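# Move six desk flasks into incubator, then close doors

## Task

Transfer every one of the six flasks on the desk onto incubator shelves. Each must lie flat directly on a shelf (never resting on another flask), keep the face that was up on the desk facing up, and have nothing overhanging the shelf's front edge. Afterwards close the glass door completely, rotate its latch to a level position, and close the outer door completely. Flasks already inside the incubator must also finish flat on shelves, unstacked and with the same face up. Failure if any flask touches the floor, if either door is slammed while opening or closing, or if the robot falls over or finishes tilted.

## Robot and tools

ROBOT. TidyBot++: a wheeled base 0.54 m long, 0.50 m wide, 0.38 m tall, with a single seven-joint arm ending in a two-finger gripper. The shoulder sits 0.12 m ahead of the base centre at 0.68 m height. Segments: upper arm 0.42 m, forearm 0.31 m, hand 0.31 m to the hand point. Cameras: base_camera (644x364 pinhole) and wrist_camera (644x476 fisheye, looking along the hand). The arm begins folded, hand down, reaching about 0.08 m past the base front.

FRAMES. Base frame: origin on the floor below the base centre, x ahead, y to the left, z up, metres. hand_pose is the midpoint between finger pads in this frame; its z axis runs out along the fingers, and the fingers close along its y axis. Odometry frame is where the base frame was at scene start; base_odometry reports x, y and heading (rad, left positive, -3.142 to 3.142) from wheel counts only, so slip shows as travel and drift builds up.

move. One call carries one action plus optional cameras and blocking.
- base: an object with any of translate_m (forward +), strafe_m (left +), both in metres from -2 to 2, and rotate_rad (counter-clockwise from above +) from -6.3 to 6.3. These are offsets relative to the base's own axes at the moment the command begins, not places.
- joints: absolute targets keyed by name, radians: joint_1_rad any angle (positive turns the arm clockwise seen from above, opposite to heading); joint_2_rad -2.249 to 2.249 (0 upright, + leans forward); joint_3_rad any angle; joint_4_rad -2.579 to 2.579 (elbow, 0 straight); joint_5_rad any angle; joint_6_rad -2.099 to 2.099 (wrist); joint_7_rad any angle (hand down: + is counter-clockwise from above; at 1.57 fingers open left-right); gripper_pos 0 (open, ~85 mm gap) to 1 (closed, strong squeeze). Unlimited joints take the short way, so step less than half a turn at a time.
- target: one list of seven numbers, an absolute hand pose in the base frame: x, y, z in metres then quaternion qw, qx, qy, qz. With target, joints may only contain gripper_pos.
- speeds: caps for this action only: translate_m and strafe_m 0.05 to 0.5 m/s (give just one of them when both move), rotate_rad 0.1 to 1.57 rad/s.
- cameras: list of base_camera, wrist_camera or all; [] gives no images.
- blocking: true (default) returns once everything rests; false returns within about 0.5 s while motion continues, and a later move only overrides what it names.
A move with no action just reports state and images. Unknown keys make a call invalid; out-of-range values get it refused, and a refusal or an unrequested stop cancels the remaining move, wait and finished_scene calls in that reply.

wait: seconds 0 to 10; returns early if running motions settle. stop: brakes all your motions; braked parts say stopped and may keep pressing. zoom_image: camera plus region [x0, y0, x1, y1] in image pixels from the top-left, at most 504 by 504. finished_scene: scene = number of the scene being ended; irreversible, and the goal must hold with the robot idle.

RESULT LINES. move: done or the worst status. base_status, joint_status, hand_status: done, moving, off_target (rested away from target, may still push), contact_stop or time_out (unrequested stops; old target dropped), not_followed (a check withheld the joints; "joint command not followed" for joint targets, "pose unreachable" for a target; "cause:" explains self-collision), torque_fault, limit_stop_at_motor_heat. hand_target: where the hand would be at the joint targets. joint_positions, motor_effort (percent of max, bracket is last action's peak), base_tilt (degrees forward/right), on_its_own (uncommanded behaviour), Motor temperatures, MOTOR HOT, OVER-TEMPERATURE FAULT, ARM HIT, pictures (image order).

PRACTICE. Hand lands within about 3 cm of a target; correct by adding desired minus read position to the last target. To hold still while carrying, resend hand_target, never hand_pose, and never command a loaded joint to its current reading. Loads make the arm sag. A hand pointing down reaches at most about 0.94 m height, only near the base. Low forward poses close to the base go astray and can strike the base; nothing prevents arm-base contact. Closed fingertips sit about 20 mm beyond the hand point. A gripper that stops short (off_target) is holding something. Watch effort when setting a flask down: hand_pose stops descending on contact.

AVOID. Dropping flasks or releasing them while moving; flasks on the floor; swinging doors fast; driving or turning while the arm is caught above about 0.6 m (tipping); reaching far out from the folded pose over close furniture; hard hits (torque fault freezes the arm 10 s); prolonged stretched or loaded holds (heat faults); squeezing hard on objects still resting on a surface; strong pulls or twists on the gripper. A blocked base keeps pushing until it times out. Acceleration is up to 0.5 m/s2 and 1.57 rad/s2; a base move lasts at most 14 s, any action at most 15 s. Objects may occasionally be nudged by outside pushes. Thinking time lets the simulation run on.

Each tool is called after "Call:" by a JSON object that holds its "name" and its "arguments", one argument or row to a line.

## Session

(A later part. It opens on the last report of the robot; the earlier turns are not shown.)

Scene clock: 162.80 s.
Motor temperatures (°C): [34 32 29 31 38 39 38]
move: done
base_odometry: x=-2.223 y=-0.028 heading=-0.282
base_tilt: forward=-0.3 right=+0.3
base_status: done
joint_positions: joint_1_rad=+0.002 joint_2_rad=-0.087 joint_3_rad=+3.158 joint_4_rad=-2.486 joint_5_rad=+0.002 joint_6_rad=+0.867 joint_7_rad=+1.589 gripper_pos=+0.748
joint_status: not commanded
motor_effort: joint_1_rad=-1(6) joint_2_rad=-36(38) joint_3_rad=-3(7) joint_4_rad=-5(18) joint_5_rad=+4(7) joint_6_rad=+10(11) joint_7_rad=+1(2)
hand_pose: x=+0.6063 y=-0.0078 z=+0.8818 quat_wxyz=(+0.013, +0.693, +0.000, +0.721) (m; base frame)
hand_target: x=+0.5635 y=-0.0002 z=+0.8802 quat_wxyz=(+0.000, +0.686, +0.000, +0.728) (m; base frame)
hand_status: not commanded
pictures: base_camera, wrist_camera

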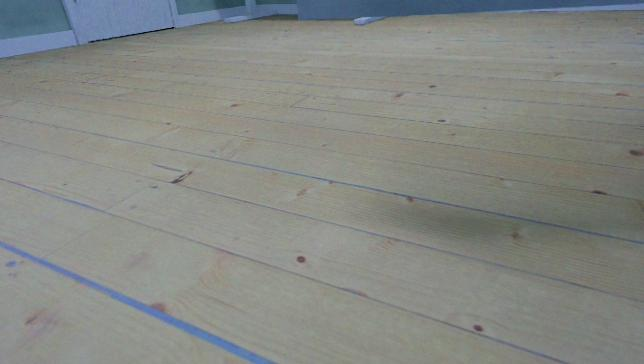

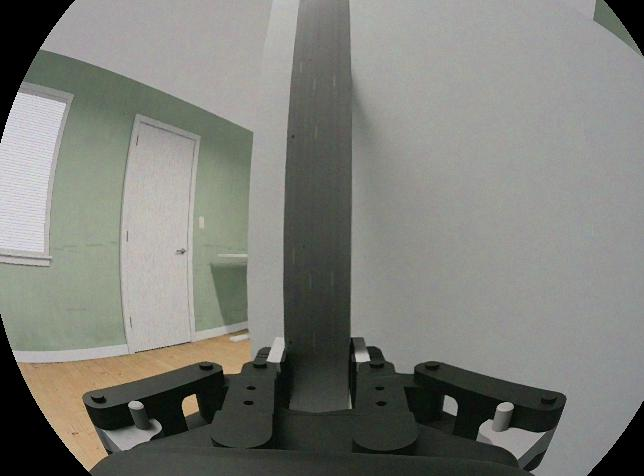

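Call:
{"name": "move", "arguments": {
  "base": {"translate_m":0.04},
  "speeds": {"translate_m":0.1},
  "cameras": []
}}

Call:
{"name": "move", "arguments": {
  "joints": {"gripper_pos":0},
  "cameras": ["wrist_camera"]
}}

Call:
{"name": "move", "arguments": {
  "base": {"translate_m":-0.2},
  "speeds": {"translate_m":0.2},
  "cameras": ["wrist_camera"]
}}

Scene clock: 168.97 s.
Motor temperatures (°C): [34 32 29 31 38 39 38]
move: done
base_odometry: x=-2.184 y=-0.039 heading=-0.282
base_tilt: forward=-0.3 right=+0.2
base_status: done
joint_positions: joint_1_rad=+0.002 joint_2_rad=-0.184 joint_3_rad=+3.156 joint_4_rad=-2.574 joint_5_rad=+0.002 joint_6_rad=+0.868 joint_7_rad=+1.589 gripper_pos=+0.748
joint_status: not commanded
motor_effort: joint_1_rad=-1(4) joint_2_rad=-9(37) joint_3_rad=+0(6) joint_4_rad=+18(18) joint_5_rad=+4(6) joint_6_rad=+8(12) joint_7_rad=+2(2)
hand_pose: x=+0.5677 y=-0.0058 z=+0.8810 quat_wxyz=(+0.011, +0.690, +0.001, +0.724) (m; base frame)
hand_target: x=+0.5635 y=-0.0002 z=+0.8802 quat_wxyz=(+0.000, +0.686, +0.000, +0.728) (m; base frame)
hand_status: not commanded
pictures: none
No camera images: "cameras" was empty.

Scene clock: 170.07 s.
Motor temperatures (°C): [34 32 29 31 38 39 38]
move: done
base_odometry: x=-2.184 y=-0.039 heading=-0.282
base_tilt: forward=-0.3 right=+0.3
base_status: not commanded
joint_positions: joint_1_rad=+0.002 joint_2_rad=-0.184 joint_3_rad=+3.156 joint_4_rad=-2.574 joint_5_rad=+0.002 joint_6_rad=+0.869 joint_7_rad=+1.589 gripper_pos=+0.000
joint_status: all done
motor_effort: joint_1_rad=+1(1) joint_2_rad=-11(14) joint_3_rad=+0(3) joint_4_rad=+17(18) joint_5_rad=+0(4) joint_6_rad=+9(10) joint_7_rad=-1(2)
hand_pose: x=+0.5677 y=-0.0056 z=+0.8810 quat_wxyz=(+0.011, +0.690, +0.001, +0.724) (m; base frame)
hand_target: x=+0.5635 y=-0.0002 z=+0.8802 quat_wxyz=(+0.000, +0.686, +0.000, +0.728) (m; base frame)
hand_status: not commanded
pictures: wrist_camera

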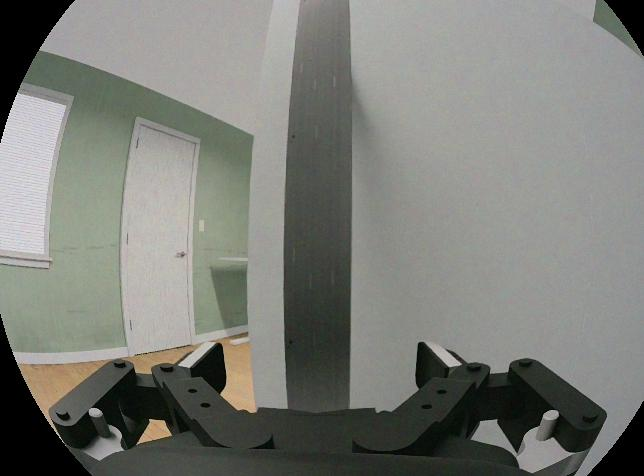

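Scene clock: 171.83 s.
Motor temperatures (°C): [34 32 29 31 38 39 38]
move: done
base_odometry: x=-2.377 y=+0.016 heading=-0.282
base_tilt: forward=-0.3 right=+0.2
base_status: done
joint_positions: joint_1_rad=+0.002 joint_2_rad=-0.184 joint_3_rad=+3.156 joint_4_rad=-2.574 joint_5_rad=+0.002 joint_6_rad=+0.869 joint_7_rad=+1.589 gripper_pos=+0.000
joint_status: not commanded
motor_effort: joint_1_rad=+1(2) joint_2_rad=-11(14) joint_3_rad=+0(1) joint_4_rad=+17(19) joint_5_rad=+0(1) joint_6_rad=+9(9) joint_7_rad=+0(1)
hand_pose: x=+0.5678 y=-0.0056 z=+0.8809 quat_wxyz=(+0.011, +0.690, +0.001, +0.724) (m; base frame)
hand_target: x=+0.5635 y=-0.0002 z=+0.8802 quat_wxyz=(+0.000, +0.686, +0.000, +0.728) (m; base frame)
hand_status: not commanded
pictures: wrist_camera

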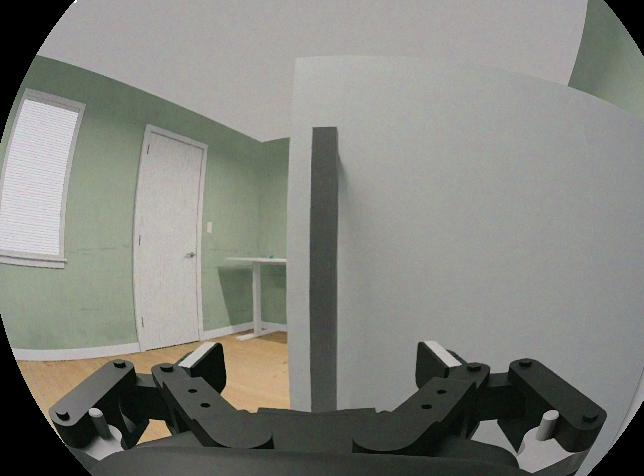

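Call:
{"name": "move", "arguments": {
  "base": {"strafe_m":0.55},
  "cameras": []
}}

Call:
{"name": "move", "arguments": {
  "base": {"translate_m":1.341,"strafe_m":0.4},
  "cameras": []
}}

Call:
{"name": "move", "arguments": {
  "base": {"rotate_rad":-1.906}
}}

Scene clock: 183.33 s.
Motor temperatures (°C): [34 32 29 31 38 39 38]
move: done
base_odometry: x=-2.224 y=+0.544 heading=-0.282
base_tilt: forward=-0.3 right=+0.2
base_status: done
joint_positions: joint_1_rad=+0.002 joint_2_rad=-0.184 joint_3_rad=+3.155 joint_4_rad=-2.574 joint_5_rad=+0.002 joint_6_rad=+0.869 joint_7_rad=+1.589 gripper_pos=+0.000
joint_status: not commanded
motor_effort: joint_1_rad=+1(2) joint_2_rad=-12(12) joint_3_rad=-1(2) joint_4_rad=+17(18) joint_5_rad=+0(1) joint_6_rad=+9(10) joint_7_rad=-1(1)
hand_pose: x=+0.5678 y=-0.0056 z=+0.8809 quat_wxyz=(+0.011, +0.690, +0.001, +0.724) (m; base frame)
hand_target: x=+0.5635 y=-0.0002 z=+0.8802 quat_wxyz=(+0.000, +0.686, +0.000, +0.728) (m; base frame)
hand_status: not commanded
pictures: none
No camera images: "cameras" was empty.

Scene clock: 187.50 s.
Motor temperatures (°C): [34 32 29 31 38 39 38]
move: done
base_odometry: x=-0.824 y=+0.556 heading=-0.281
base_tilt: forward=-0.2 right=+0.3
base_status: done
joint_positions: joint_1_rad=+0.002 joint_2_rad=-0.184 joint_3_rad=+3.155 joint_4_rad=-2.574 joint_5_rad=+0.002 joint_6_rad=+0.869 joint_7_rad=+1.589 gripper_pos=+0.000
joint_status: not commanded
motor_effort: joint_1_rad=+0(2) joint_2_rad=-12(14) joint_3_rad=+0(1) joint_4_rad=+17(18) joint_5_rad=+0(1) joint_6_rad=+9(10) joint_7_rad=-1(1)
hand_pose: x=+0.5677 y=-0.0056 z=+0.8809 quat_wxyz=(+0.011, +0.690, +0.001, +0.724) (m; base frame)
hand_target: x=+0.5635 y=-0.0002 z=+0.8802 quat_wxyz=(+0.000, +0.686, +0.000, +0.728) (m; base frame)
hand_status: not commanded
pictures: none
No camera images: "cameras" was empty.

Scene clock: 190.00 s.
Motor temperatures (°C): [34 32 29 31 38 39 38]
move: done
base_odometry: x=-0.824 y=+0.556 heading=-2.186
base_tilt: forward=-0.3 right=+0.2
base_status: done
joint_positions: joint_1_rad=+0.002 joint_2_rad=-0.184 joint_3_rad=+3.155 joint_4_rad=-2.574 joint_5_rad=+0.002 joint_6_rad=+0.869 joint_7_rad=+1.589 gripper_pos=+0.000
joint_status: not commanded
motor_effort: joint_1_rad=+1(2) joint_2_rad=-11(13) joint_3_rad=+0(2) joint_4_rad=+16(18) joint_5_rad=+0(1) joint_6_rad=+9(9) joint_7_rad=-1(1)
hand_pose: x=+0.5677 y=-0.0055 z=+0.8809 quat_wxyz=(+0.011, +0.690, +0.001, +0.724) (m; base frame)
hand_target: x=+0.5635 y=-0.0002 z=+0.8802 quat_wxyz=(+0.000, +0.686, +0.000, +0.728) (m; base frame)
hand_status: not commanded
pictures: base_camera, wrist_camera

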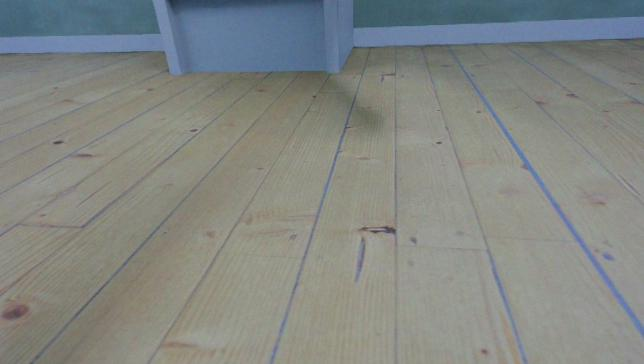

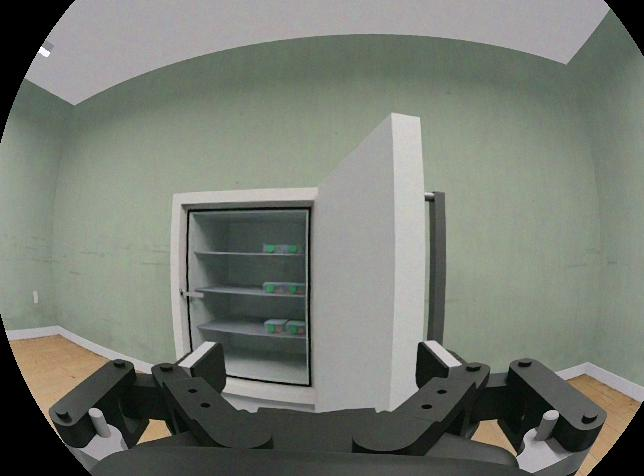

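Call:
{"name": "zoom_image", "arguments": {
  "camera": "wrist_camera",
  "region": [160, 170, 330, 420]
}}

Call:
{"name": "move", "arguments": {
  "base": {"translate_m":0.55,"strafe_m":0.5}
}}

Call:
{"name": "zoom_image", "arguments": {
  "camera": "wrist_camera",
  "region": [200, 100, 500, 450]
}}

Scaled by 2.016.

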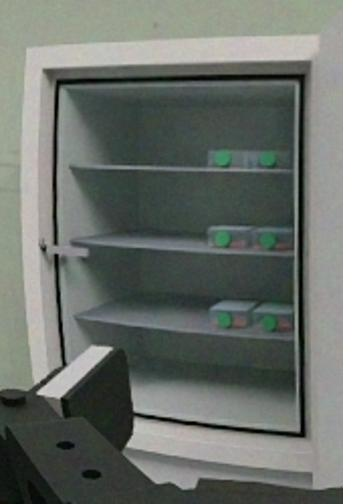

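Scene clock: 196.40 s.
Motor temperatures (°C): [34 32 29 31 38 39 38]
move: done
base_odometry: x=-0.733 y=-0.182 heading=-2.187
base_tilt: forward=-0.3 right=+0.2
base_status: done
joint_positions: joint_1_rad=+0.002 joint_2_rad=-0.184 joint_3_rad=+3.155 joint_4_rad=-2.574 joint_5_rad=+0.002 joint_6_rad=+0.869 joint_7_rad=+1.589 gripper_pos=+0.000
joint_status: not commanded
motor_effort: joint_1_rad=+1(2) joint_2_rad=-12(13) joint_3_rad=+0(2) joint_4_rad=+17(18) joint_5_rad=+0(1) joint_6_rad=+9(10) joint_7_rad=-1(1)
hand_pose: x=+0.5677 y=-0.0055 z=+0.8808 quat_wxyz=(+0.011, +0.690, +0.001, +0.724) (m; base frame)
hand_target: x=+0.5635 y=-0.0002 z=+0.8802 quat_wxyz=(+0.000, +0.686, +0.000, +0.728) (m; base frame)
hand_status: not commanded
pictures: base_camera, wrist_camera

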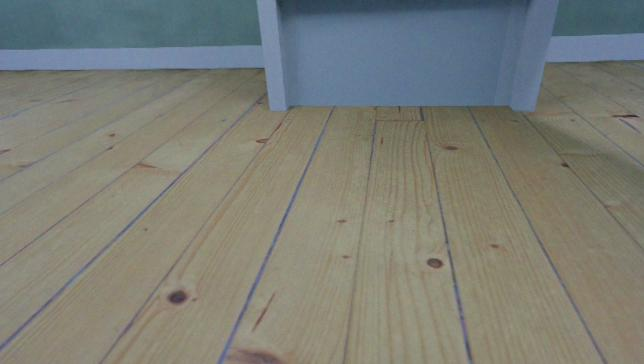

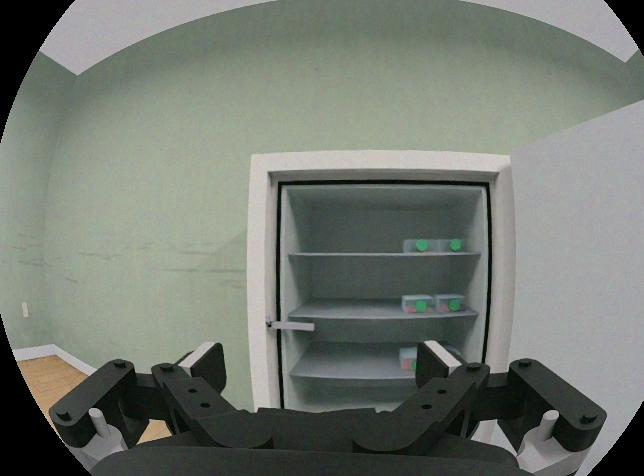

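Scaled by 1.440.

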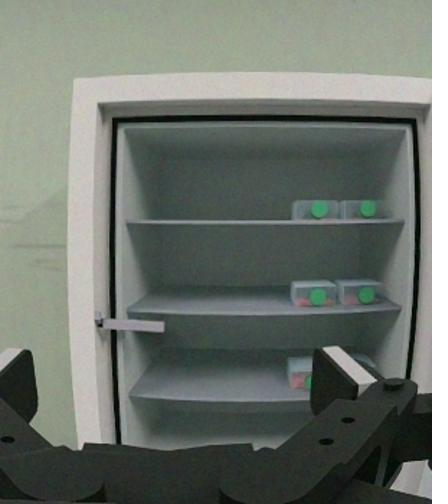

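Call:
{"name": "move", "arguments": {
  "base": {"strafe_m":0.12},
  "joints": {"joint_1_rad":0,"joint_2_rad":0.5,"joint_3_rad":3.1416,"joint_4_rad":-2.272,"joint_5_rad":0,"joint_6_rad":1.202,"joint_7_rad":1.571}
}}

Call:
{"name": "zoom_image", "arguments": {
  "camera": "wrist_camera",
  "region": [200, 100, 500, 350]
}}

Scene clock: 220.17 s.
Motor temperatures (°C): [34 32 29 31 38 40 38]
move: done
base_odometry: x=-0.635 y=-0.251 heading=-2.187
base_tilt: forward=-0.2 right=+0.2
base_status: done
joint_positions: joint_1_rad=+0.002 joint_2_rad=+0.479 joint_3_rad=+3.153 joint_4_rad=-2.299 joint_5_rad=+0.002 joint_6_rad=+1.145 joint_7_rad=+1.589 gripper_pos=+0.000
joint_status: all done
motor_effort: joint_1_rad=+1(3) joint_2_rad=-30(32) joint_3_rad=+0(4) joint_4_rad=+12(18) joint_5_rad=+0(1) joint_6_rad=+9(10) joint_7_rad=-1(2)
hand_pose: x=+0.7356 y=-0.0051 z=+0.7419 quat_wxyz=(+0.012, +0.729, +0.005, +0.685) (m; base frame)
hand_target: x=+0.7456 y=+0.0014 z=+0.7582 quat_wxyz=(+0.000, +0.707, +0.000, +0.707) (m; base frame)
hand_status: not commanded
pictures: base_camera, wrist_camera

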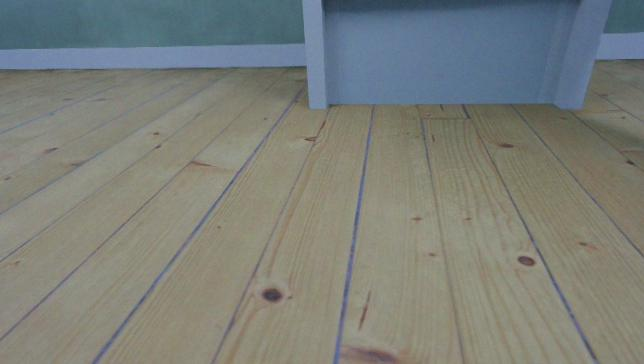

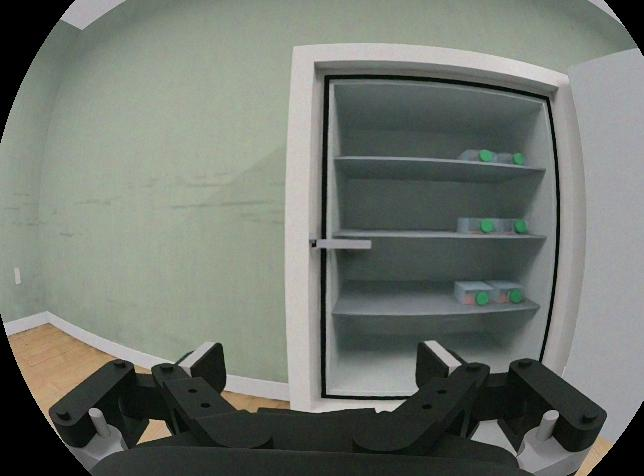

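Scaled by 1.680.

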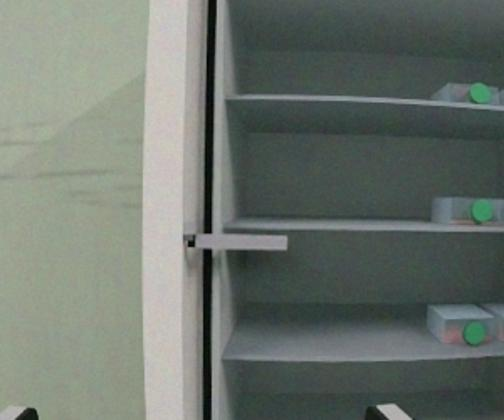

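Call:
{"name": "move", "arguments": {
  "base": {"strafe_m":0.0,"translate_m":0.35},
  "speeds": {"translate_m":0.2}
}}

Call:
{"name": "zoom_image", "arguments": {
  "camera": "wrist_camera",
  "region": [220, 130, 480, 350]
}}

Scene clock: 237.27 s.
Motor temperatures (°C): [34 32 29 31 38 40 38]
move: done
base_odometry: x=-0.837 y=-0.537 heading=-2.186
base_tilt: forward=-0.2 right=+0.2
base_status: done
joint_positions: joint_1_rad=+0.002 joint_2_rad=+0.483 joint_3_rad=+3.153 joint_4_rad=-2.291 joint_5_rad=+0.002 joint_6_rad=+1.150 joint_7_rad=+1.589 gripper_pos=+0.000
joint_status: not commanded
motor_effort: joint_1_rad=+1(2) joint_2_rad=-31(33) joint_3_rad=-2(2) joint_4_rad=+11(14) joint_5_rad=+0(0) joint_6_rad=+9(10) joint_7_rad=-1(1)
hand_pose: x=+0.7383 y=-0.0051 z=+0.7442 quat_wxyz=(+0.012, +0.726, +0.005, +0.688) (m; base frame)
hand_target: x=+0.7456 y=+0.0014 z=+0.7582 quat_wxyz=(+0.000, +0.707, +0.000, +0.707) (m; base frame)
hand_status: not commanded
pictures: base_camera, wrist_camera

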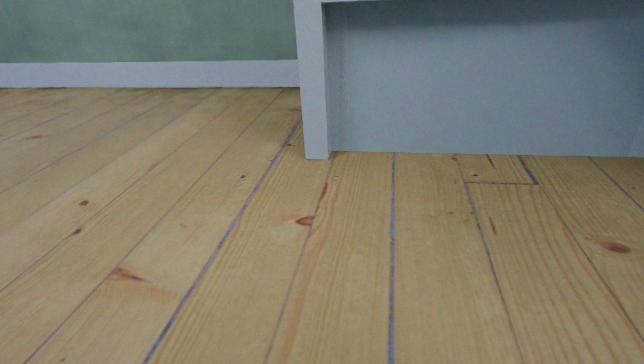

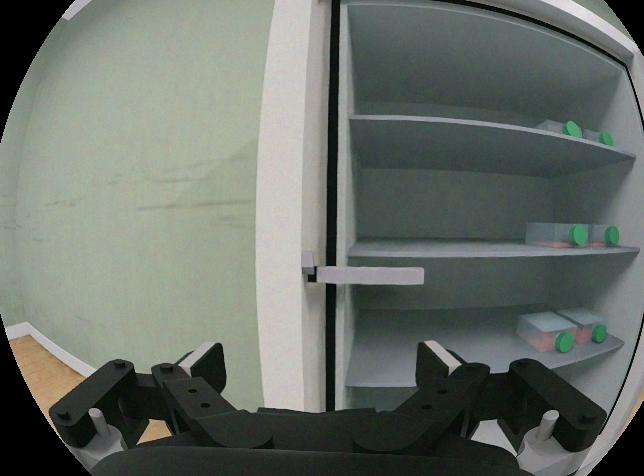

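Scaled by 1.938.

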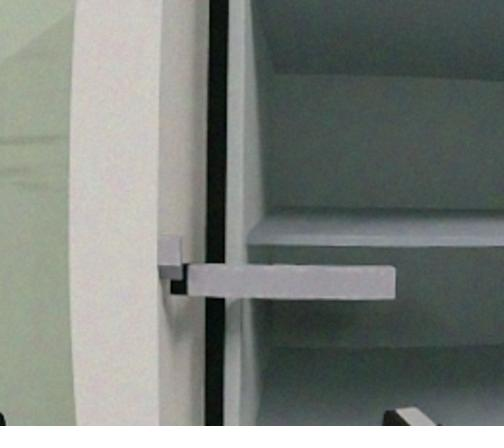

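Call:
{"name": "move", "arguments": {
  "base": {"strafe_m":-0.062,"translate_m":0.1},
  "speeds": {"translate_m":0.1},
  "target": [0.745,0.001,0.70,0,0.7071,0,0.7071]
}}

Call:
{"name": "move", "arguments": {
  "joints": {"gripper_pos":1}
}}

Scene clock: 259.60 s.
Motor temperatures (°C): [34 32 29 31 38 40 38]
move: done
base_odometry: x=-0.946 y=-0.583 heading=-2.186
base_tilt: forward=-0.2 right=+0.3
base_status: done
joint_positions: joint_1_rad=+0.001 joint_2_rad=+0.660 joint_3_rad=+3.153 joint_4_rad=-2.291 joint_5_rad=+0.002 joint_6_rad=+1.351 joint_7_rad=+1.589 gripper_pos=+0.000
joint_status: not commanded
motor_effort: joint_1_rad=+0(3) joint_2_rad=-34(36) joint_3_rad=-1(2) joint_4_rad=+9(13) joint_5_rad=+0(1) joint_6_rad=+9(10) joint_7_rad=-1(1)
hand_pose: x=+0.7477 y=-0.0043 z=+0.6961 quat_wxyz=(+0.012, +0.718, +0.006, +0.696) (m; base frame)
hand_target: x=+0.7450 y=+0.0010 z=+0.7000 quat_wxyz=(+0.000, +0.707, +0.000, +0.707) (m; base frame)
hand_status: done (0.007 m and 2.3 deg from the pose sent, 0.045 m and 3.4 deg at the start)
pictures: base_camera, wrist_camera

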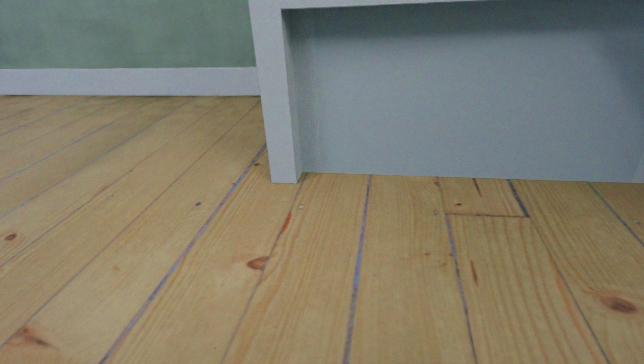

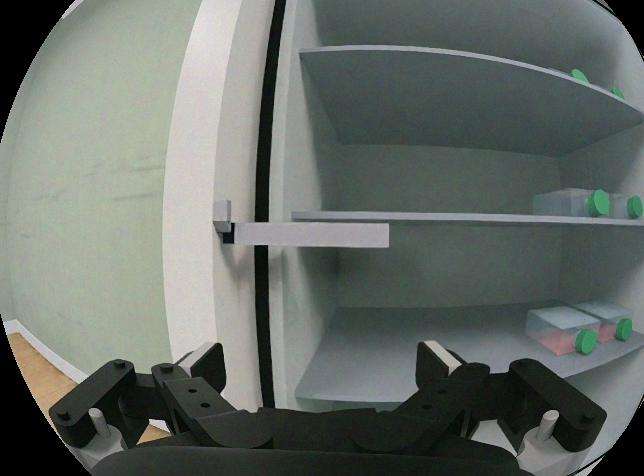

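Scene clock: 260.70 s.
Motor temperatures (°C): [34 33 29 31 38 40 38]
move: done
base_odometry: x=-0.946 y=-0.583 heading=-2.186
base_tilt: forward=-0.2 right=+0.3
base_status: not commanded
joint_positions: joint_1_rad=+0.001 joint_2_rad=+0.660 joint_3_rad=+3.153 joint_4_rad=-2.291 joint_5_rad=+0.002 joint_6_rad=+1.352 joint_7_rad=+1.589 gripper_pos=+0.999
joint_status: all done
motor_effort: joint_1_rad=+0(1) joint_2_rad=-34(34) joint_3_rad=-1(2) joint_4_rad=+9(10) joint_5_rad=+0(0) joint_6_rad=+9(10) joint_7_rad=-1(1)
hand_pose: x=+0.7477 y=-0.0043 z=+0.6963 quat_wxyz=(+0.012, +0.717, +0.006, +0.697) (m; base frame)
hand_target: x=+0.7450 y=+0.0010 z=+0.7000 quat_wxyz=(+0.000, +0.707, +0.000, +0.707) (m; base frame)
hand_status: not commanded
pictures: base_camera, wrist_camera

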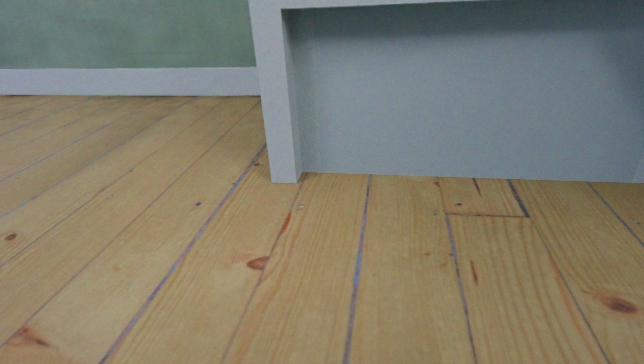

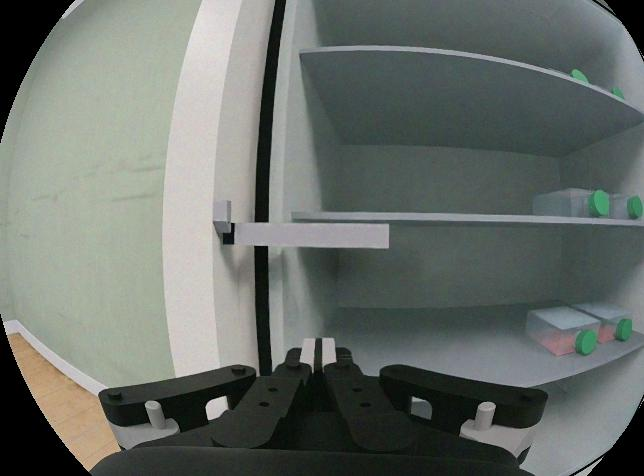

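Call:
{"name": "move", "arguments": {
  "base": {"strafe_m":-0.02,"translate_m":0.08},
  "speeds": {"translate_m":0.1}
}}

Scene clock: 266.60 s.
Motor temperatures (°C): [34 33 29 31 38 40 38]
move: done
base_odometry: x=-1.008 y=-0.637 heading=-2.186
base_tilt: forward=-0.2 right=+0.2
base_status: done
joint_positions: joint_1_rad=-0.001 joint_2_rad=+0.661 joint_3_rad=+3.153 joint_4_rad=-2.291 joint_5_rad=+0.002 joint_6_rad=+1.354 joint_7_rad=+1.589 gripper_pos=+0.999
joint_status: not commanded
motor_effort: joint_1_rad=+0(5) joint_2_rad=-34(36) joint_3_rad=-1(2) joint_4_rad=+9(11) joint_5_rad=+0(1) joint_6_rad=+9(10) joint_7_rad=-1(1)
hand_pose: x=+0.7477 y=-0.0032 z=+0.6965 quat_wxyz=(+0.011, +0.717, +0.007, +0.697) (m; base frame)
hand_target: x=+0.7450 y=+0.0010 z=+0.7000 quat_wxyz=(+0.000, +0.707, +0.000, +0.707) (m; base frame)
hand_status: not commanded
pictures: base_camera, wrist_camera

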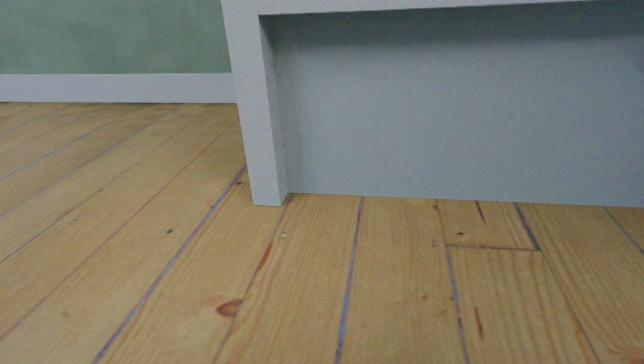

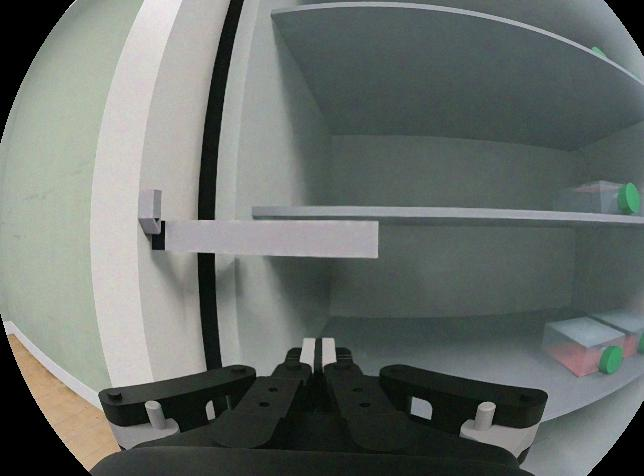

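Call:
{"name": "move", "arguments": {
  "base": {"translate_m":0.025},
  "speeds": {"translate_m":0.1}
}}

Call:
{"name": "move", "arguments": {
  "target": [0.745,0.001,0.765,0,0.7071,0,0.7071]
}}

Scene clock: 269.87 s.
Motor temperatures (°C): [34 33 29 31 38 40 38]
move: done
base_odometry: x=-1.023 y=-0.658 heading=-2.187
base_tilt: forward=-0.3 right=+0.3
base_status: done
joint_positions: joint_1_rad=-0.001 joint_2_rad=+0.662 joint_3_rad=+3.153 joint_4_rad=-2.291 joint_5_rad=+0.002 joint_6_rad=+1.354 joint_7_rad=+1.589 gripper_pos=+0.999
joint_status: not commanded
motor_effort: joint_1_rad=+1(2) joint_2_rad=-34(35) joint_3_rad=-1(2) joint_4_rad=+8(11) joint_5_rad=+0(1) joint_6_rad=+9(10) joint_7_rad=-1(1)
hand_pose: x=+0.7477 y=-0.0032 z=+0.6957 quat_wxyz=(+0.011, +0.717, +0.007, +0.697) (m; base frame)
hand_target: x=+0.7450 y=+0.0010 z=+0.7000 quat_wxyz=(+0.000, +0.707, +0.000, +0.707) (m; base frame)
hand_status: not commanded
pictures: base_camera, wrist_camera

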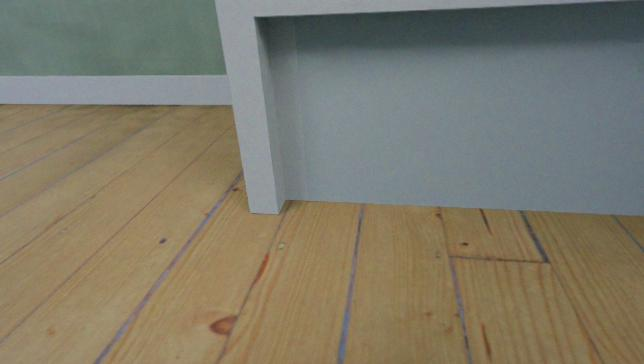

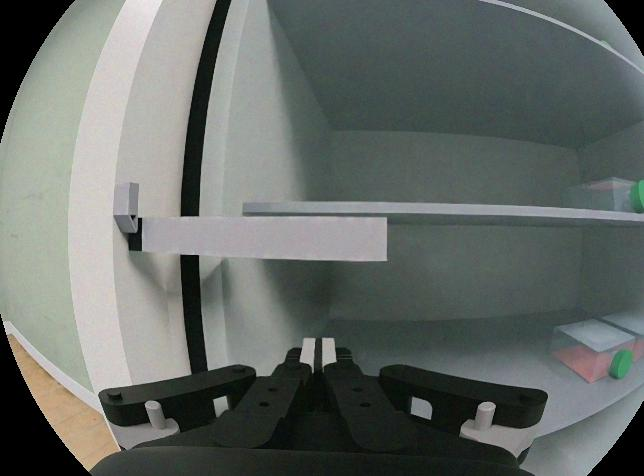

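Scene clock: 271.03 s.
Motor temperatures (°C): [34 33 29 31 38 40 38]
move: off_target
base_odometry: x=-1.023 y=-0.658 heading=-2.187
base_tilt: forward=-0.2 right=+0.3
base_status: not commanded
joint_positions: joint_1_rad=-0.001 joint_2_rad=+0.530 joint_3_rad=+3.153 joint_4_rad=-2.291 joint_5_rad=+0.002 joint_6_rad=+1.204 joint_7_rad=+1.589 gripper_pos=+0.999
joint_status: not commanded
motor_effort: joint_1_rad=+1(2) joint_2_rad=-36(39) joint_3_rad=+0(2) joint_4_rad=+13(15) joint_5_rad=+0(1) joint_6_rad=+12(16) joint_7_rad=-1(1)
hand_pose: x=+0.7418 y=-0.0035 z=+0.7324 quat_wxyz=(+0.011, +0.723, +0.006, +0.691) (m; base frame)
hand_target: x=+0.7450 y=+0.0010 z=+0.7650 quat_wxyz=(+0.000, +0.707, +0.000, +0.707) (m; base frame)
hand_status: off_target (0.033 m and 3.0 deg from the pose sent, 0.070 m and 2.2 deg at the start)
pictures: base_camera, wrist_camera

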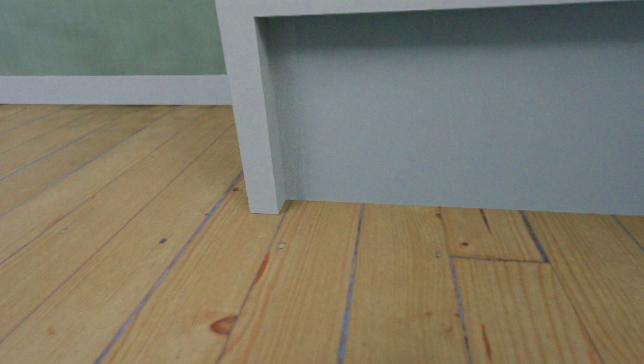

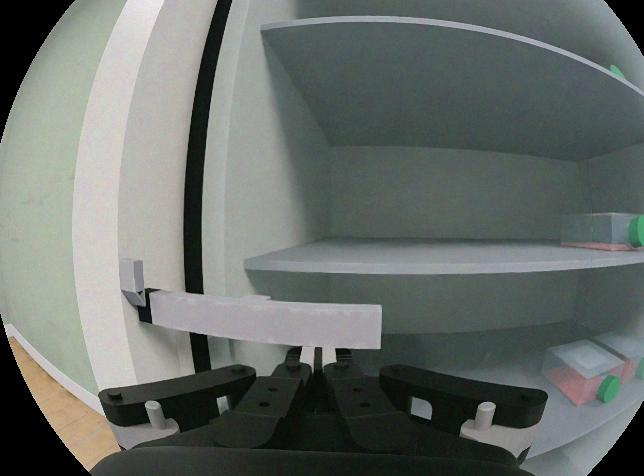

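Call:
{"name": "move", "arguments": {
  "target": [0.745,0.001,0.80,0,0.7071,0,0.7071],
  "cameras": ["wrist_camera"]
}}

Scene clock: 275.90 s.
Motor temperatures (°C): [34 33 29 31 38 40 38]
move: off_target
base_odometry: x=-1.023 y=-0.658 heading=-2.187
base_tilt: forward=-0.2 right=+0.3
base_status: not commanded
joint_positions: joint_1_rad=-0.001 joint_2_rad=+0.458 joint_3_rad=+3.153 joint_4_rad=-2.284 joint_5_rad=+0.002 joint_6_rad=+1.054 joint_7_rad=+1.589 gripper_pos=+0.999
joint_status: not commanded
motor_effort: joint_1_rad=+0(1) joint_2_rad=-39(40) joint_3_rad=-1(2) joint_4_rad=+16(18) joint_5_rad=+0(1) joint_6_rad=+16(16) joint_7_rad=+0(1)
hand_pose: x=+0.7367 y=-0.0038 z=+0.7333 quat_wxyz=(+0.011, +0.747, +0.006, +0.665) (m; base frame)
hand_target: x=+0.7450 y=+0.0010 z=+0.8000 quat_wxyz=(+0.000, +0.707, +0.000, +0.707) (m; base frame)
hand_status: off_target (0.067 m and 6.8 deg from the pose sent, 0.068 m and 3.0 deg at the start)
pictures: wrist_camera

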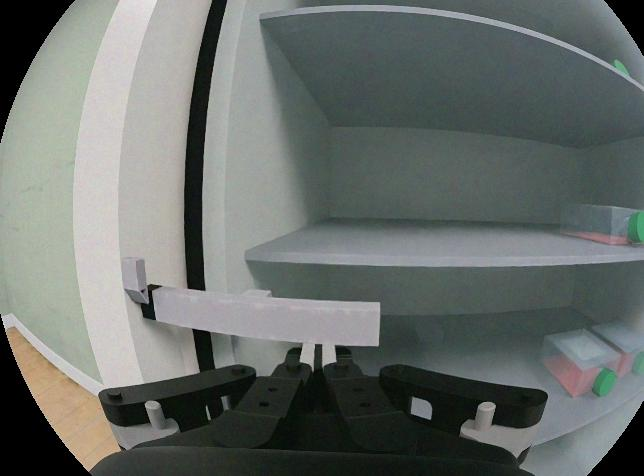

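Call:
{"name": "move", "arguments": {
  "target": [0.745,0.001,0.72,0,0.7071,0,0.7071],
  "cameras": []
}}

Call:
{"name": "move", "arguments": {
  "base": {"translate_m":-0.07,"strafe_m":-0.015},
  "speeds": {"translate_m":0.2},
  "cameras": []
}}

Call:
{"name": "move", "arguments": {
  "target": [0.745,0.001,0.815,0,0.7071,0,0.7071],
  "cameras": ["wrist_camera"]
}}

Call:
{"name": "zoom_image", "arguments": {
  "camera": "wrist_camera",
  "region": [120, 230, 400, 420]
}}

Scene clock: 287.83 s.
Motor temperatures (°C): [34 33 29 31 38 40 38]
move: done
base_odometry: x=-1.023 y=-0.658 heading=-2.187
base_tilt: forward=-0.3 right=+0.2
base_status: not commanded
joint_positions: joint_1_rad=-0.001 joint_2_rad=+0.589 joint_3_rad=+3.153 joint_4_rad=-2.286 joint_5_rad=+0.002 joint_6_rad=+1.285 joint_7_rad=+1.589 gripper_pos=+0.999
joint_status: not commanded
motor_effort: joint_1_rad=+1(2) joint_2_rad=-33(40) joint_3_rad=-1(2) joint_4_rad=+11(19) joint_5_rad=+0(0) joint_6_rad=+9(16) joint_7_rad=-1(1)
hand_pose: x=+0.7470 y=-0.0033 z=+0.7227 quat_wxyz=(+0.011, +0.714, +0.006, +0.700) (m; base frame)
hand_target: x=+0.7450 y=+0.0010 z=+0.7200 quat_wxyz=(+0.000, +0.707, +0.000, +0.707) (m; base frame)
hand_status: done (0.005 m and 1.8 deg from the pose sent, 0.016 m and 6.8 deg at the start)
pictures: none
No camera images: "cameras" was empty.

Scene clock: 288.93 s.
Motor temperatures (°C): [34 33 29 31 38 40 38]
move: done
base_odometry: x=-0.995 y=-0.592 heading=-2.187
base_tilt: forward=-0.3 right=+0.3
base_status: done
joint_positions: joint_1_rad=-0.001 joint_2_rad=+0.594 joint_3_rad=+3.153 joint_4_rad=-2.286 joint_5_rad=+0.002 joint_6_rad=+1.287 joint_7_rad=+1.589 gripper_pos=+0.999
joint_status: not commanded
motor_effort: joint_1_rad=+1(3) joint_2_rad=-33(36) joint_3_rad=-2(3) joint_4_rad=+11(12) joint_5_rad=+0(1) joint_6_rad=+9(10) joint_7_rad=-1(1)
hand_pose: x=+0.7472 y=-0.0029 z=+0.7203 quat_wxyz=(+0.011, +0.715, +0.007, +0.699) (m; base frame)
hand_target: x=+0.7450 y=+0.0010 z=+0.7200 quat_wxyz=(+0.000, +0.707, +0.000, +0.707) (m; base frame)
hand_status: not commanded
pictures: none
No camera images: "cameras" was empty.

Scene clock: 290.57 s.
Motor temperatures (°C): [34 33 29 31 38 40 38]
move: done
base_odometry: x=-0.995 y=-0.592 heading=-2.187
base_tilt: forward=-0.3 right=+0.3
base_status: not commanded
joint_positions: joint_1_rad=-0.001 joint_2_rad=+0.361 joint_3_rad=+3.153 joint_4_rad=-2.239 joint_5_rad=+0.002 joint_6_rad=+1.046 joint_7_rad=+1.589 gripper_pos=+0.999
joint_status: not commanded
motor_effort: joint_1_rad=+0(1) joint_2_rad=-29(35) joint_3_rad=-1(2) joint_4_rad=+14(15) joint_5_rad=+0(0) joint_6_rad=+9(10) joint_7_rad=-1(1)
hand_pose: x=+0.7410 y=-0.0034 z=+0.8108 quat_wxyz=(+0.011, +0.702, +0.005, +0.713) (m; base frame)
hand_target: x=+0.7449 y=+0.0010 z=+0.8150 quat_wxyz=(+0.000, +0.707, +0.000, +0.707) (m; base frame)
hand_status: done (0.007 m and 1.7 deg from the pose sent, 0.095 m and 1.9 deg at the start)
pictures: wrist_camera

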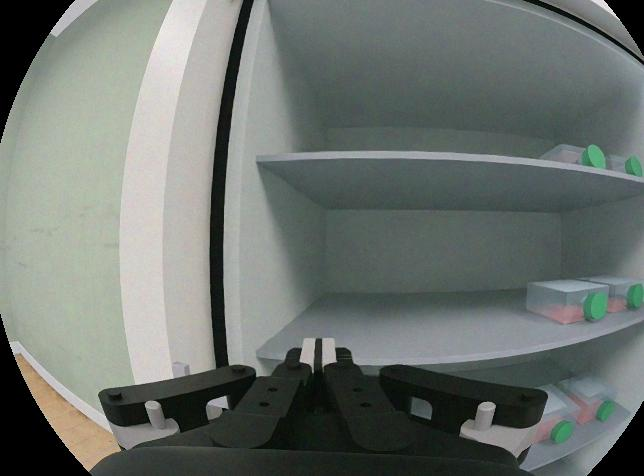

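Scaled by 1.800.

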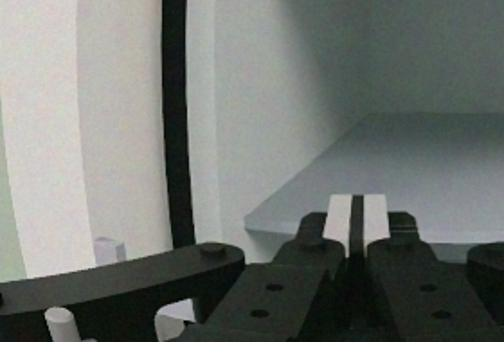

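Advance and push down.

Call:
{"name": "move", "arguments": {
  "base": {"translate_m":0.07},
  "speeds": {"translate_m":0.1},
  "cameras": []
}}

Call:
{"name": "move", "arguments": {
  "target": [0.745,0.001,0.75,0,0.7071,0,0.7071],
  "cameras": ["wrist_camera"]
}}

Call:
{"name": "move", "arguments": {
  "target": [0.745,0.001,0.71,0,0.7071,0,0.7071],
  "cameras": ["wrist_camera"]
}}

Scene clock: 295.43 s.
Motor temperatures (°C): [34 33 29 31 38 40 38]
move: done
base_odometry: x=-1.036 y=-0.649 heading=-2.187
base_tilt: forward=-0.3 right=+0.3
base_status: done
joint_positions: joint_1_rad=-0.001 joint_2_rad=+0.359 joint_3_rad=+3.153 joint_4_rad=-2.236 joint_5_rad=+0.002 joint_6_rad=+1.042 joint_7_rad=+1.589 gripper_pos=+0.999
joint_status: not commanded
motor_effort: joint_1_rad=+0(2) joint_2_rad=-30(32) joint_3_rad=-1(2) joint_4_rad=+15(16) joint_5_rad=+0(1) joint_6_rad=+9(10) joint_7_rad=-1(1)
hand_pose: x=+0.7415 y=-0.0034 z=+0.8123 quat_wxyz=(+0.011, +0.701, +0.006, +0.713) (m; base frame)
hand_target: x=+0.7449 y=+0.0010 z=+0.8150 quat_wxyz=(+0.000, +0.707, +0.000, +0.707) (m; base frame)
hand_status: not commanded
pictures: none
No camera images: "cameras" was empty.

Scene clock: 296.57 s.
Motor temperatures (°C): [34 33 29 31 38 40 38]
move: done
base_odometry: x=-1.036 y=-0.649 heading=-2.187
base_tilt: forward=-0.3 right=+0.3
base_status: not commanded
joint_positions: joint_1_rad=-0.001 joint_2_rad=+0.490 joint_3_rad=+3.153 joint_4_rad=-2.251 joint_5_rad=+0.002 joint_6_rad=+1.189 joint_7_rad=+1.589 gripper_pos=+0.999
joint_status: not commanded
motor_effort: joint_1_rad=+1(1) joint_2_rad=-30(33) joint_3_rad=-2(2) joint_4_rad=+12(16) joint_5_rad=+0(0) joint_6_rad=+8(9) joint_7_rad=-1(1)
hand_pose: x=+0.7508 y=-0.0031 z=+0.7696 quat_wxyz=(+0.011, +0.700, +0.006, +0.714) (m; base frame)
hand_target: x=+0.7450 y=+0.0010 z=+0.7500 quat_wxyz=(+0.000, +0.707, +0.000, +0.707) (m; base frame)
hand_status: done (0.021 m and 1.8 deg from the pose sent, 0.063 m and 1.7 deg at the start)
pictures: wrist_camera

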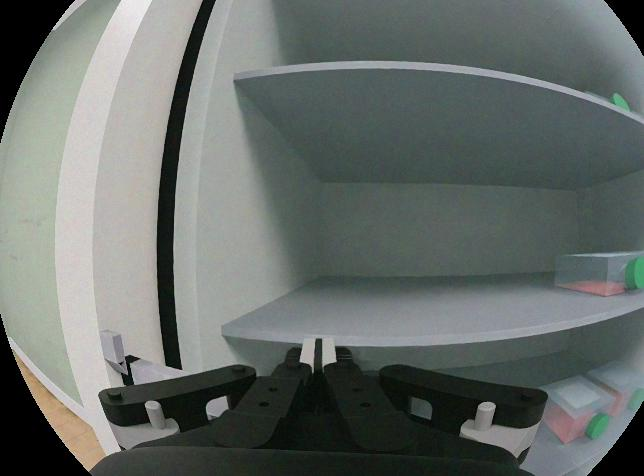

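Scene clock: 297.53 s.
Motor temperatures (°C): [34 33 29 31 38 40 38]
move: off_target
base_odometry: x=-1.036 y=-0.649 heading=-2.187
base_tilt: forward=-0.3 right=+0.3
base_status: not commanded
joint_positions: joint_1_rad=-0.001 joint_2_rad=+0.566 joint_3_rad=+3.153 joint_4_rad=-2.264 joint_5_rad=+0.002 joint_6_rad=+1.364 joint_7_rad=+1.589 gripper_pos=+0.999
joint_status: not commanded
motor_effort: joint_1_rad=+0(1) joint_2_rad=-24(30) joint_3_rad=-1(1) joint_4_rad=+9(12) joint_5_rad=+0(0) joint_6_rad=+2(8) joint_7_rad=-1(1)
hand_pose: x=+0.7506 y=-0.0027 z=+0.7701 quat_wxyz=(+0.011, +0.669, +0.006, +0.743) (m; base frame)
hand_target: x=+0.7450 y=+0.0010 z=+0.7100 quat_wxyz=(+0.000, +0.707, +0.000, +0.707) (m; base frame)
hand_status: off_target (0.060 m and 6.2 deg from the pose sent, 0.060 m and 1.8 deg at the start)
pictures: wrist_camera

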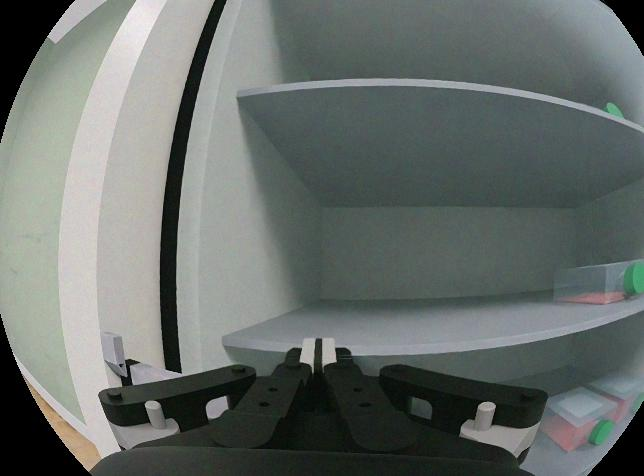

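Call:
{"name": "move", "arguments": {
  "target": [0.745,0.001,0.765,0,0.7071,0,0.7071],
  "base": {"strafe_m":-0.01},
  "cameras": ["wrist_camera"]
}}

Call:
{"name": "move", "arguments": {
  "target": [0.745,0.001,0.66,0,0.7071,0,0.7071],
  "cameras": ["wrist_camera"]
}}

Scene clock: 306.53 s.
Motor temperatures (°C): [34 33 29 31 38 40 38]
move: done
base_odometry: x=-1.044 y=-0.643 heading=-2.187
base_tilt: forward=-0.2 right=+0.3
base_status: done
joint_positions: joint_1_rad=-0.013 joint_2_rad=+0.500 joint_3_rad=+3.153 joint_4_rad=-2.264 joint_5_rad=+0.002 joint_6_rad=+1.228 joint_7_rad=+1.589 gripper_pos=+0.999
joint_status: not commanded
motor_effort: joint_1_rad=+0(4) joint_2_rad=-30(31) joint_3_rad=-1(3) joint_4_rad=+12(12) joint_5_rad=+0(3) joint_6_rad=+7(8) joint_7_rad=+0(1)
hand_pose: x=+0.7479 y=+0.0041 z=+0.7698 quat_wxyz=(+0.007, +0.694, +0.010, +0.719) (m; base frame)
hand_target: x=+0.7450 y=+0.0010 z=+0.7650 quat_wxyz=(+0.000, +0.707, +0.000, +0.707) (m; base frame)
hand_status: done (0.006 m and 2.5 deg from the pose sent, 0.008 m and 6.2 deg at the start)
pictures: wrist_camera

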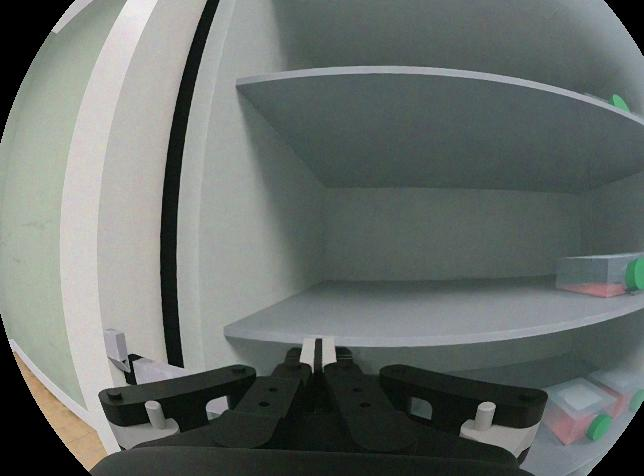

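Scene clock: 307.97 s.
Motor temperatures (°C): [34 33 29 31 38 40 38]
move: off_target
base_odometry: x=-1.044 y=-0.643 heading=-2.187
base_tilt: forward=-0.3 right=+0.2
base_status: not commanded
joint_positions: joint_1_rad=-0.013 joint_2_rad=+0.670 joint_3_rad=+3.153 joint_4_rad=-2.264 joint_5_rad=+0.002 joint_6_rad=+1.579 joint_7_rad=+1.589 gripper_pos=+0.999
joint_status: not commanded
motor_effort: joint_1_rad=+0(2) joint_2_rad=-15(31) joint_3_rad=-1(2) joint_4_rad=+0(11) joint_5_rad=+0(1) joint_6_rad=-6(9) joint_7_rad=-1(1)
hand_pose: x=+0.7492 y=+0.0050 z=+0.7706 quat_wxyz=(+0.007, +0.627, +0.010, +0.779) (m; base frame)
hand_target: x=+0.7450 y=+0.0010 z=+0.6600 quat_wxyz=(+0.000, +0.707, +0.000, +0.707) (m; base frame)
hand_status: off_target (0.111 m and 12.5 deg from the pose sent, 0.110 m and 2.5 deg at the start)
pictures: wrist_camera

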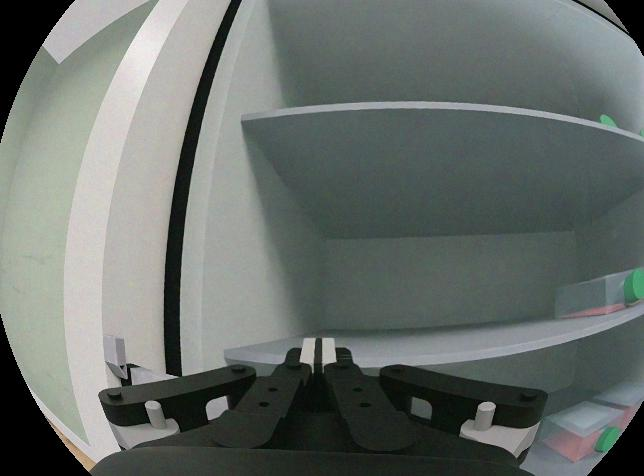

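Call:
{"name": "move", "arguments": {
  "target": [0.745,0.001,0.80,0,0.7071,0,0.7071],
  "cameras": []
}}

Call:
{"name": "move", "arguments": {
  "base": {"translate_m":-0.08},
  "speeds": {"translate_m":0.2},
  "cameras": []
}}

Call:
{"name": "move", "arguments": {
  "target": [0.745,0.001,0.70,0,0.7071,0,0.7071],
  "cameras": ["wrist_camera"]
}}

Call:
{"name": "zoom_image", "arguments": {
  "camera": "wrist_camera",
  "region": [180, 150, 420, 350]
}}

Scene clock: 317.17 s.
Motor temperatures (°C): [34 33 29 31 38 39 38]
move: done
base_odometry: x=-1.044 y=-0.643 heading=-2.187
base_tilt: forward=-0.3 right=+0.3
base_status: not commanded
joint_positions: joint_1_rad=-0.013 joint_2_rad=+0.408 joint_3_rad=+3.153 joint_4_rad=-2.255 joint_5_rad=+0.002 joint_6_rad=+1.100 joint_7_rad=+1.589 gripper_pos=+0.999
joint_status: not commanded
motor_effort: joint_1_rad=+0(3) joint_2_rad=-30(32) joint_3_rad=-1(2) joint_4_rad=+14(15) joint_5_rad=+0(2) joint_6_rad=+9(10) joint_7_rad=-1(1)
hand_pose: x=+0.7420 y=+0.0038 z=+0.7916 quat_wxyz=(+0.007, +0.704, +0.010, +0.710) (m; base frame)
hand_target: x=+0.7450 y=+0.0010 z=+0.8000 quat_wxyz=(+0.000, +0.707, +0.000, +0.707) (m; base frame)
hand_status: done (0.009 m and 1.4 deg from the pose sent, 0.030 m and 12.5 deg at the start)
pictures: none
No camera images: "cameras" was empty.

Scene clock: 318.27 s.
Motor temperatures (°C): [34 33 29 31 38 39 38]
move: done
base_odometry: x=-0.998 y=-0.578 heading=-2.187
base_tilt: forward=-0.3 right=+0.3
base_status: done
joint_positions: joint_1_rad=-0.013 joint_2_rad=+0.399 joint_3_rad=+3.153 joint_4_rad=-2.253 joint_5_rad=+0.002 joint_6_rad=+1.098 joint_7_rad=+1.589 gripper_pos=+0.999
joint_status: not commanded
motor_effort: joint_1_rad=+0(2) joint_2_rad=-30(33) joint_3_rad=-1(2) joint_4_rad=+14(16) joint_5_rad=+0(1) joint_6_rad=+9(10) joint_7_rad=-1(1)
hand_pose: x=+0.7417 y=+0.0038 z=+0.7971 quat_wxyz=(+0.007, +0.701, +0.010, +0.713) (m; base frame)
hand_target: x=+0.7450 y=+0.0010 z=+0.8000 quat_wxyz=(+0.000, +0.707, +0.000, +0.707) (m; base frame)
hand_status: not commanded
pictures: none
No camera images: "cameras" was empty.

Scene clock: 319.93 s.
Motor temperatures (°C): [34 33 29 31 38 39 38]
move: done
base_odometry: x=-0.998 y=-0.578 heading=-2.187
base_tilt: forward=-0.3 right=+0.2
base_status: not commanded
joint_positions: joint_1_rad=-0.013 joint_2_rad=+0.660 joint_3_rad=+3.153 joint_4_rad=-2.278 joint_5_rad=+0.002 joint_6_rad=+1.350 joint_7_rad=+1.589 gripper_pos=+0.999
joint_status: not commanded
motor_effort: joint_1_rad=+1(2) joint_2_rad=-34(36) joint_3_rad=-2(2) joint_4_rad=+9(15) joint_5_rad=+0(0) joint_6_rad=+9(10) joint_7_rad=-1(1)
hand_pose: x=+0.7520 y=+0.0044 z=+0.7013 quat_wxyz=(+0.007, +0.713, +0.011, +0.701) (m; base frame)
hand_target: x=+0.7450 y=+0.0010 z=+0.7000 quat_wxyz=(+0.000, +0.707, +0.000, +0.707) (m; base frame)
hand_status: done (0.008 m and 1.8 deg from the pose sent, 0.097 m and 1.7 deg at the start)
pictures: wrist_camera

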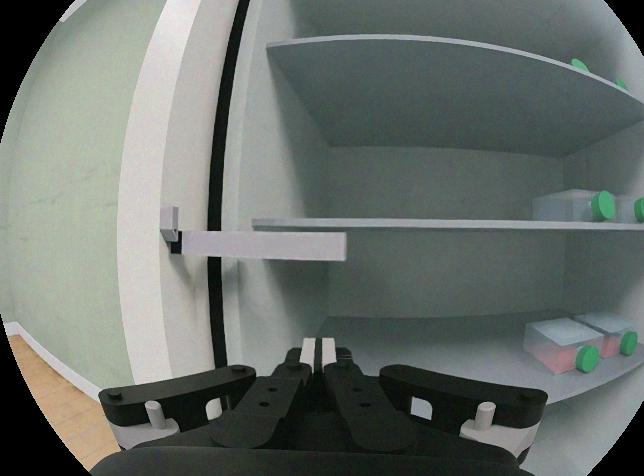

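Scaled by 2.100.

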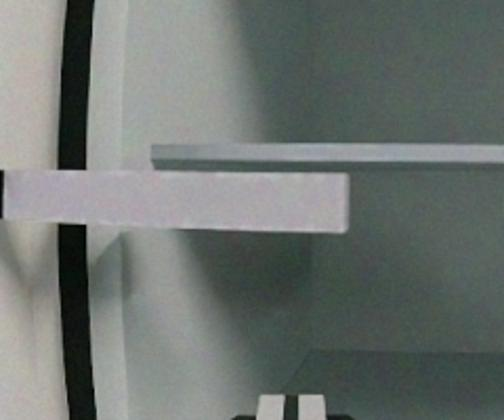

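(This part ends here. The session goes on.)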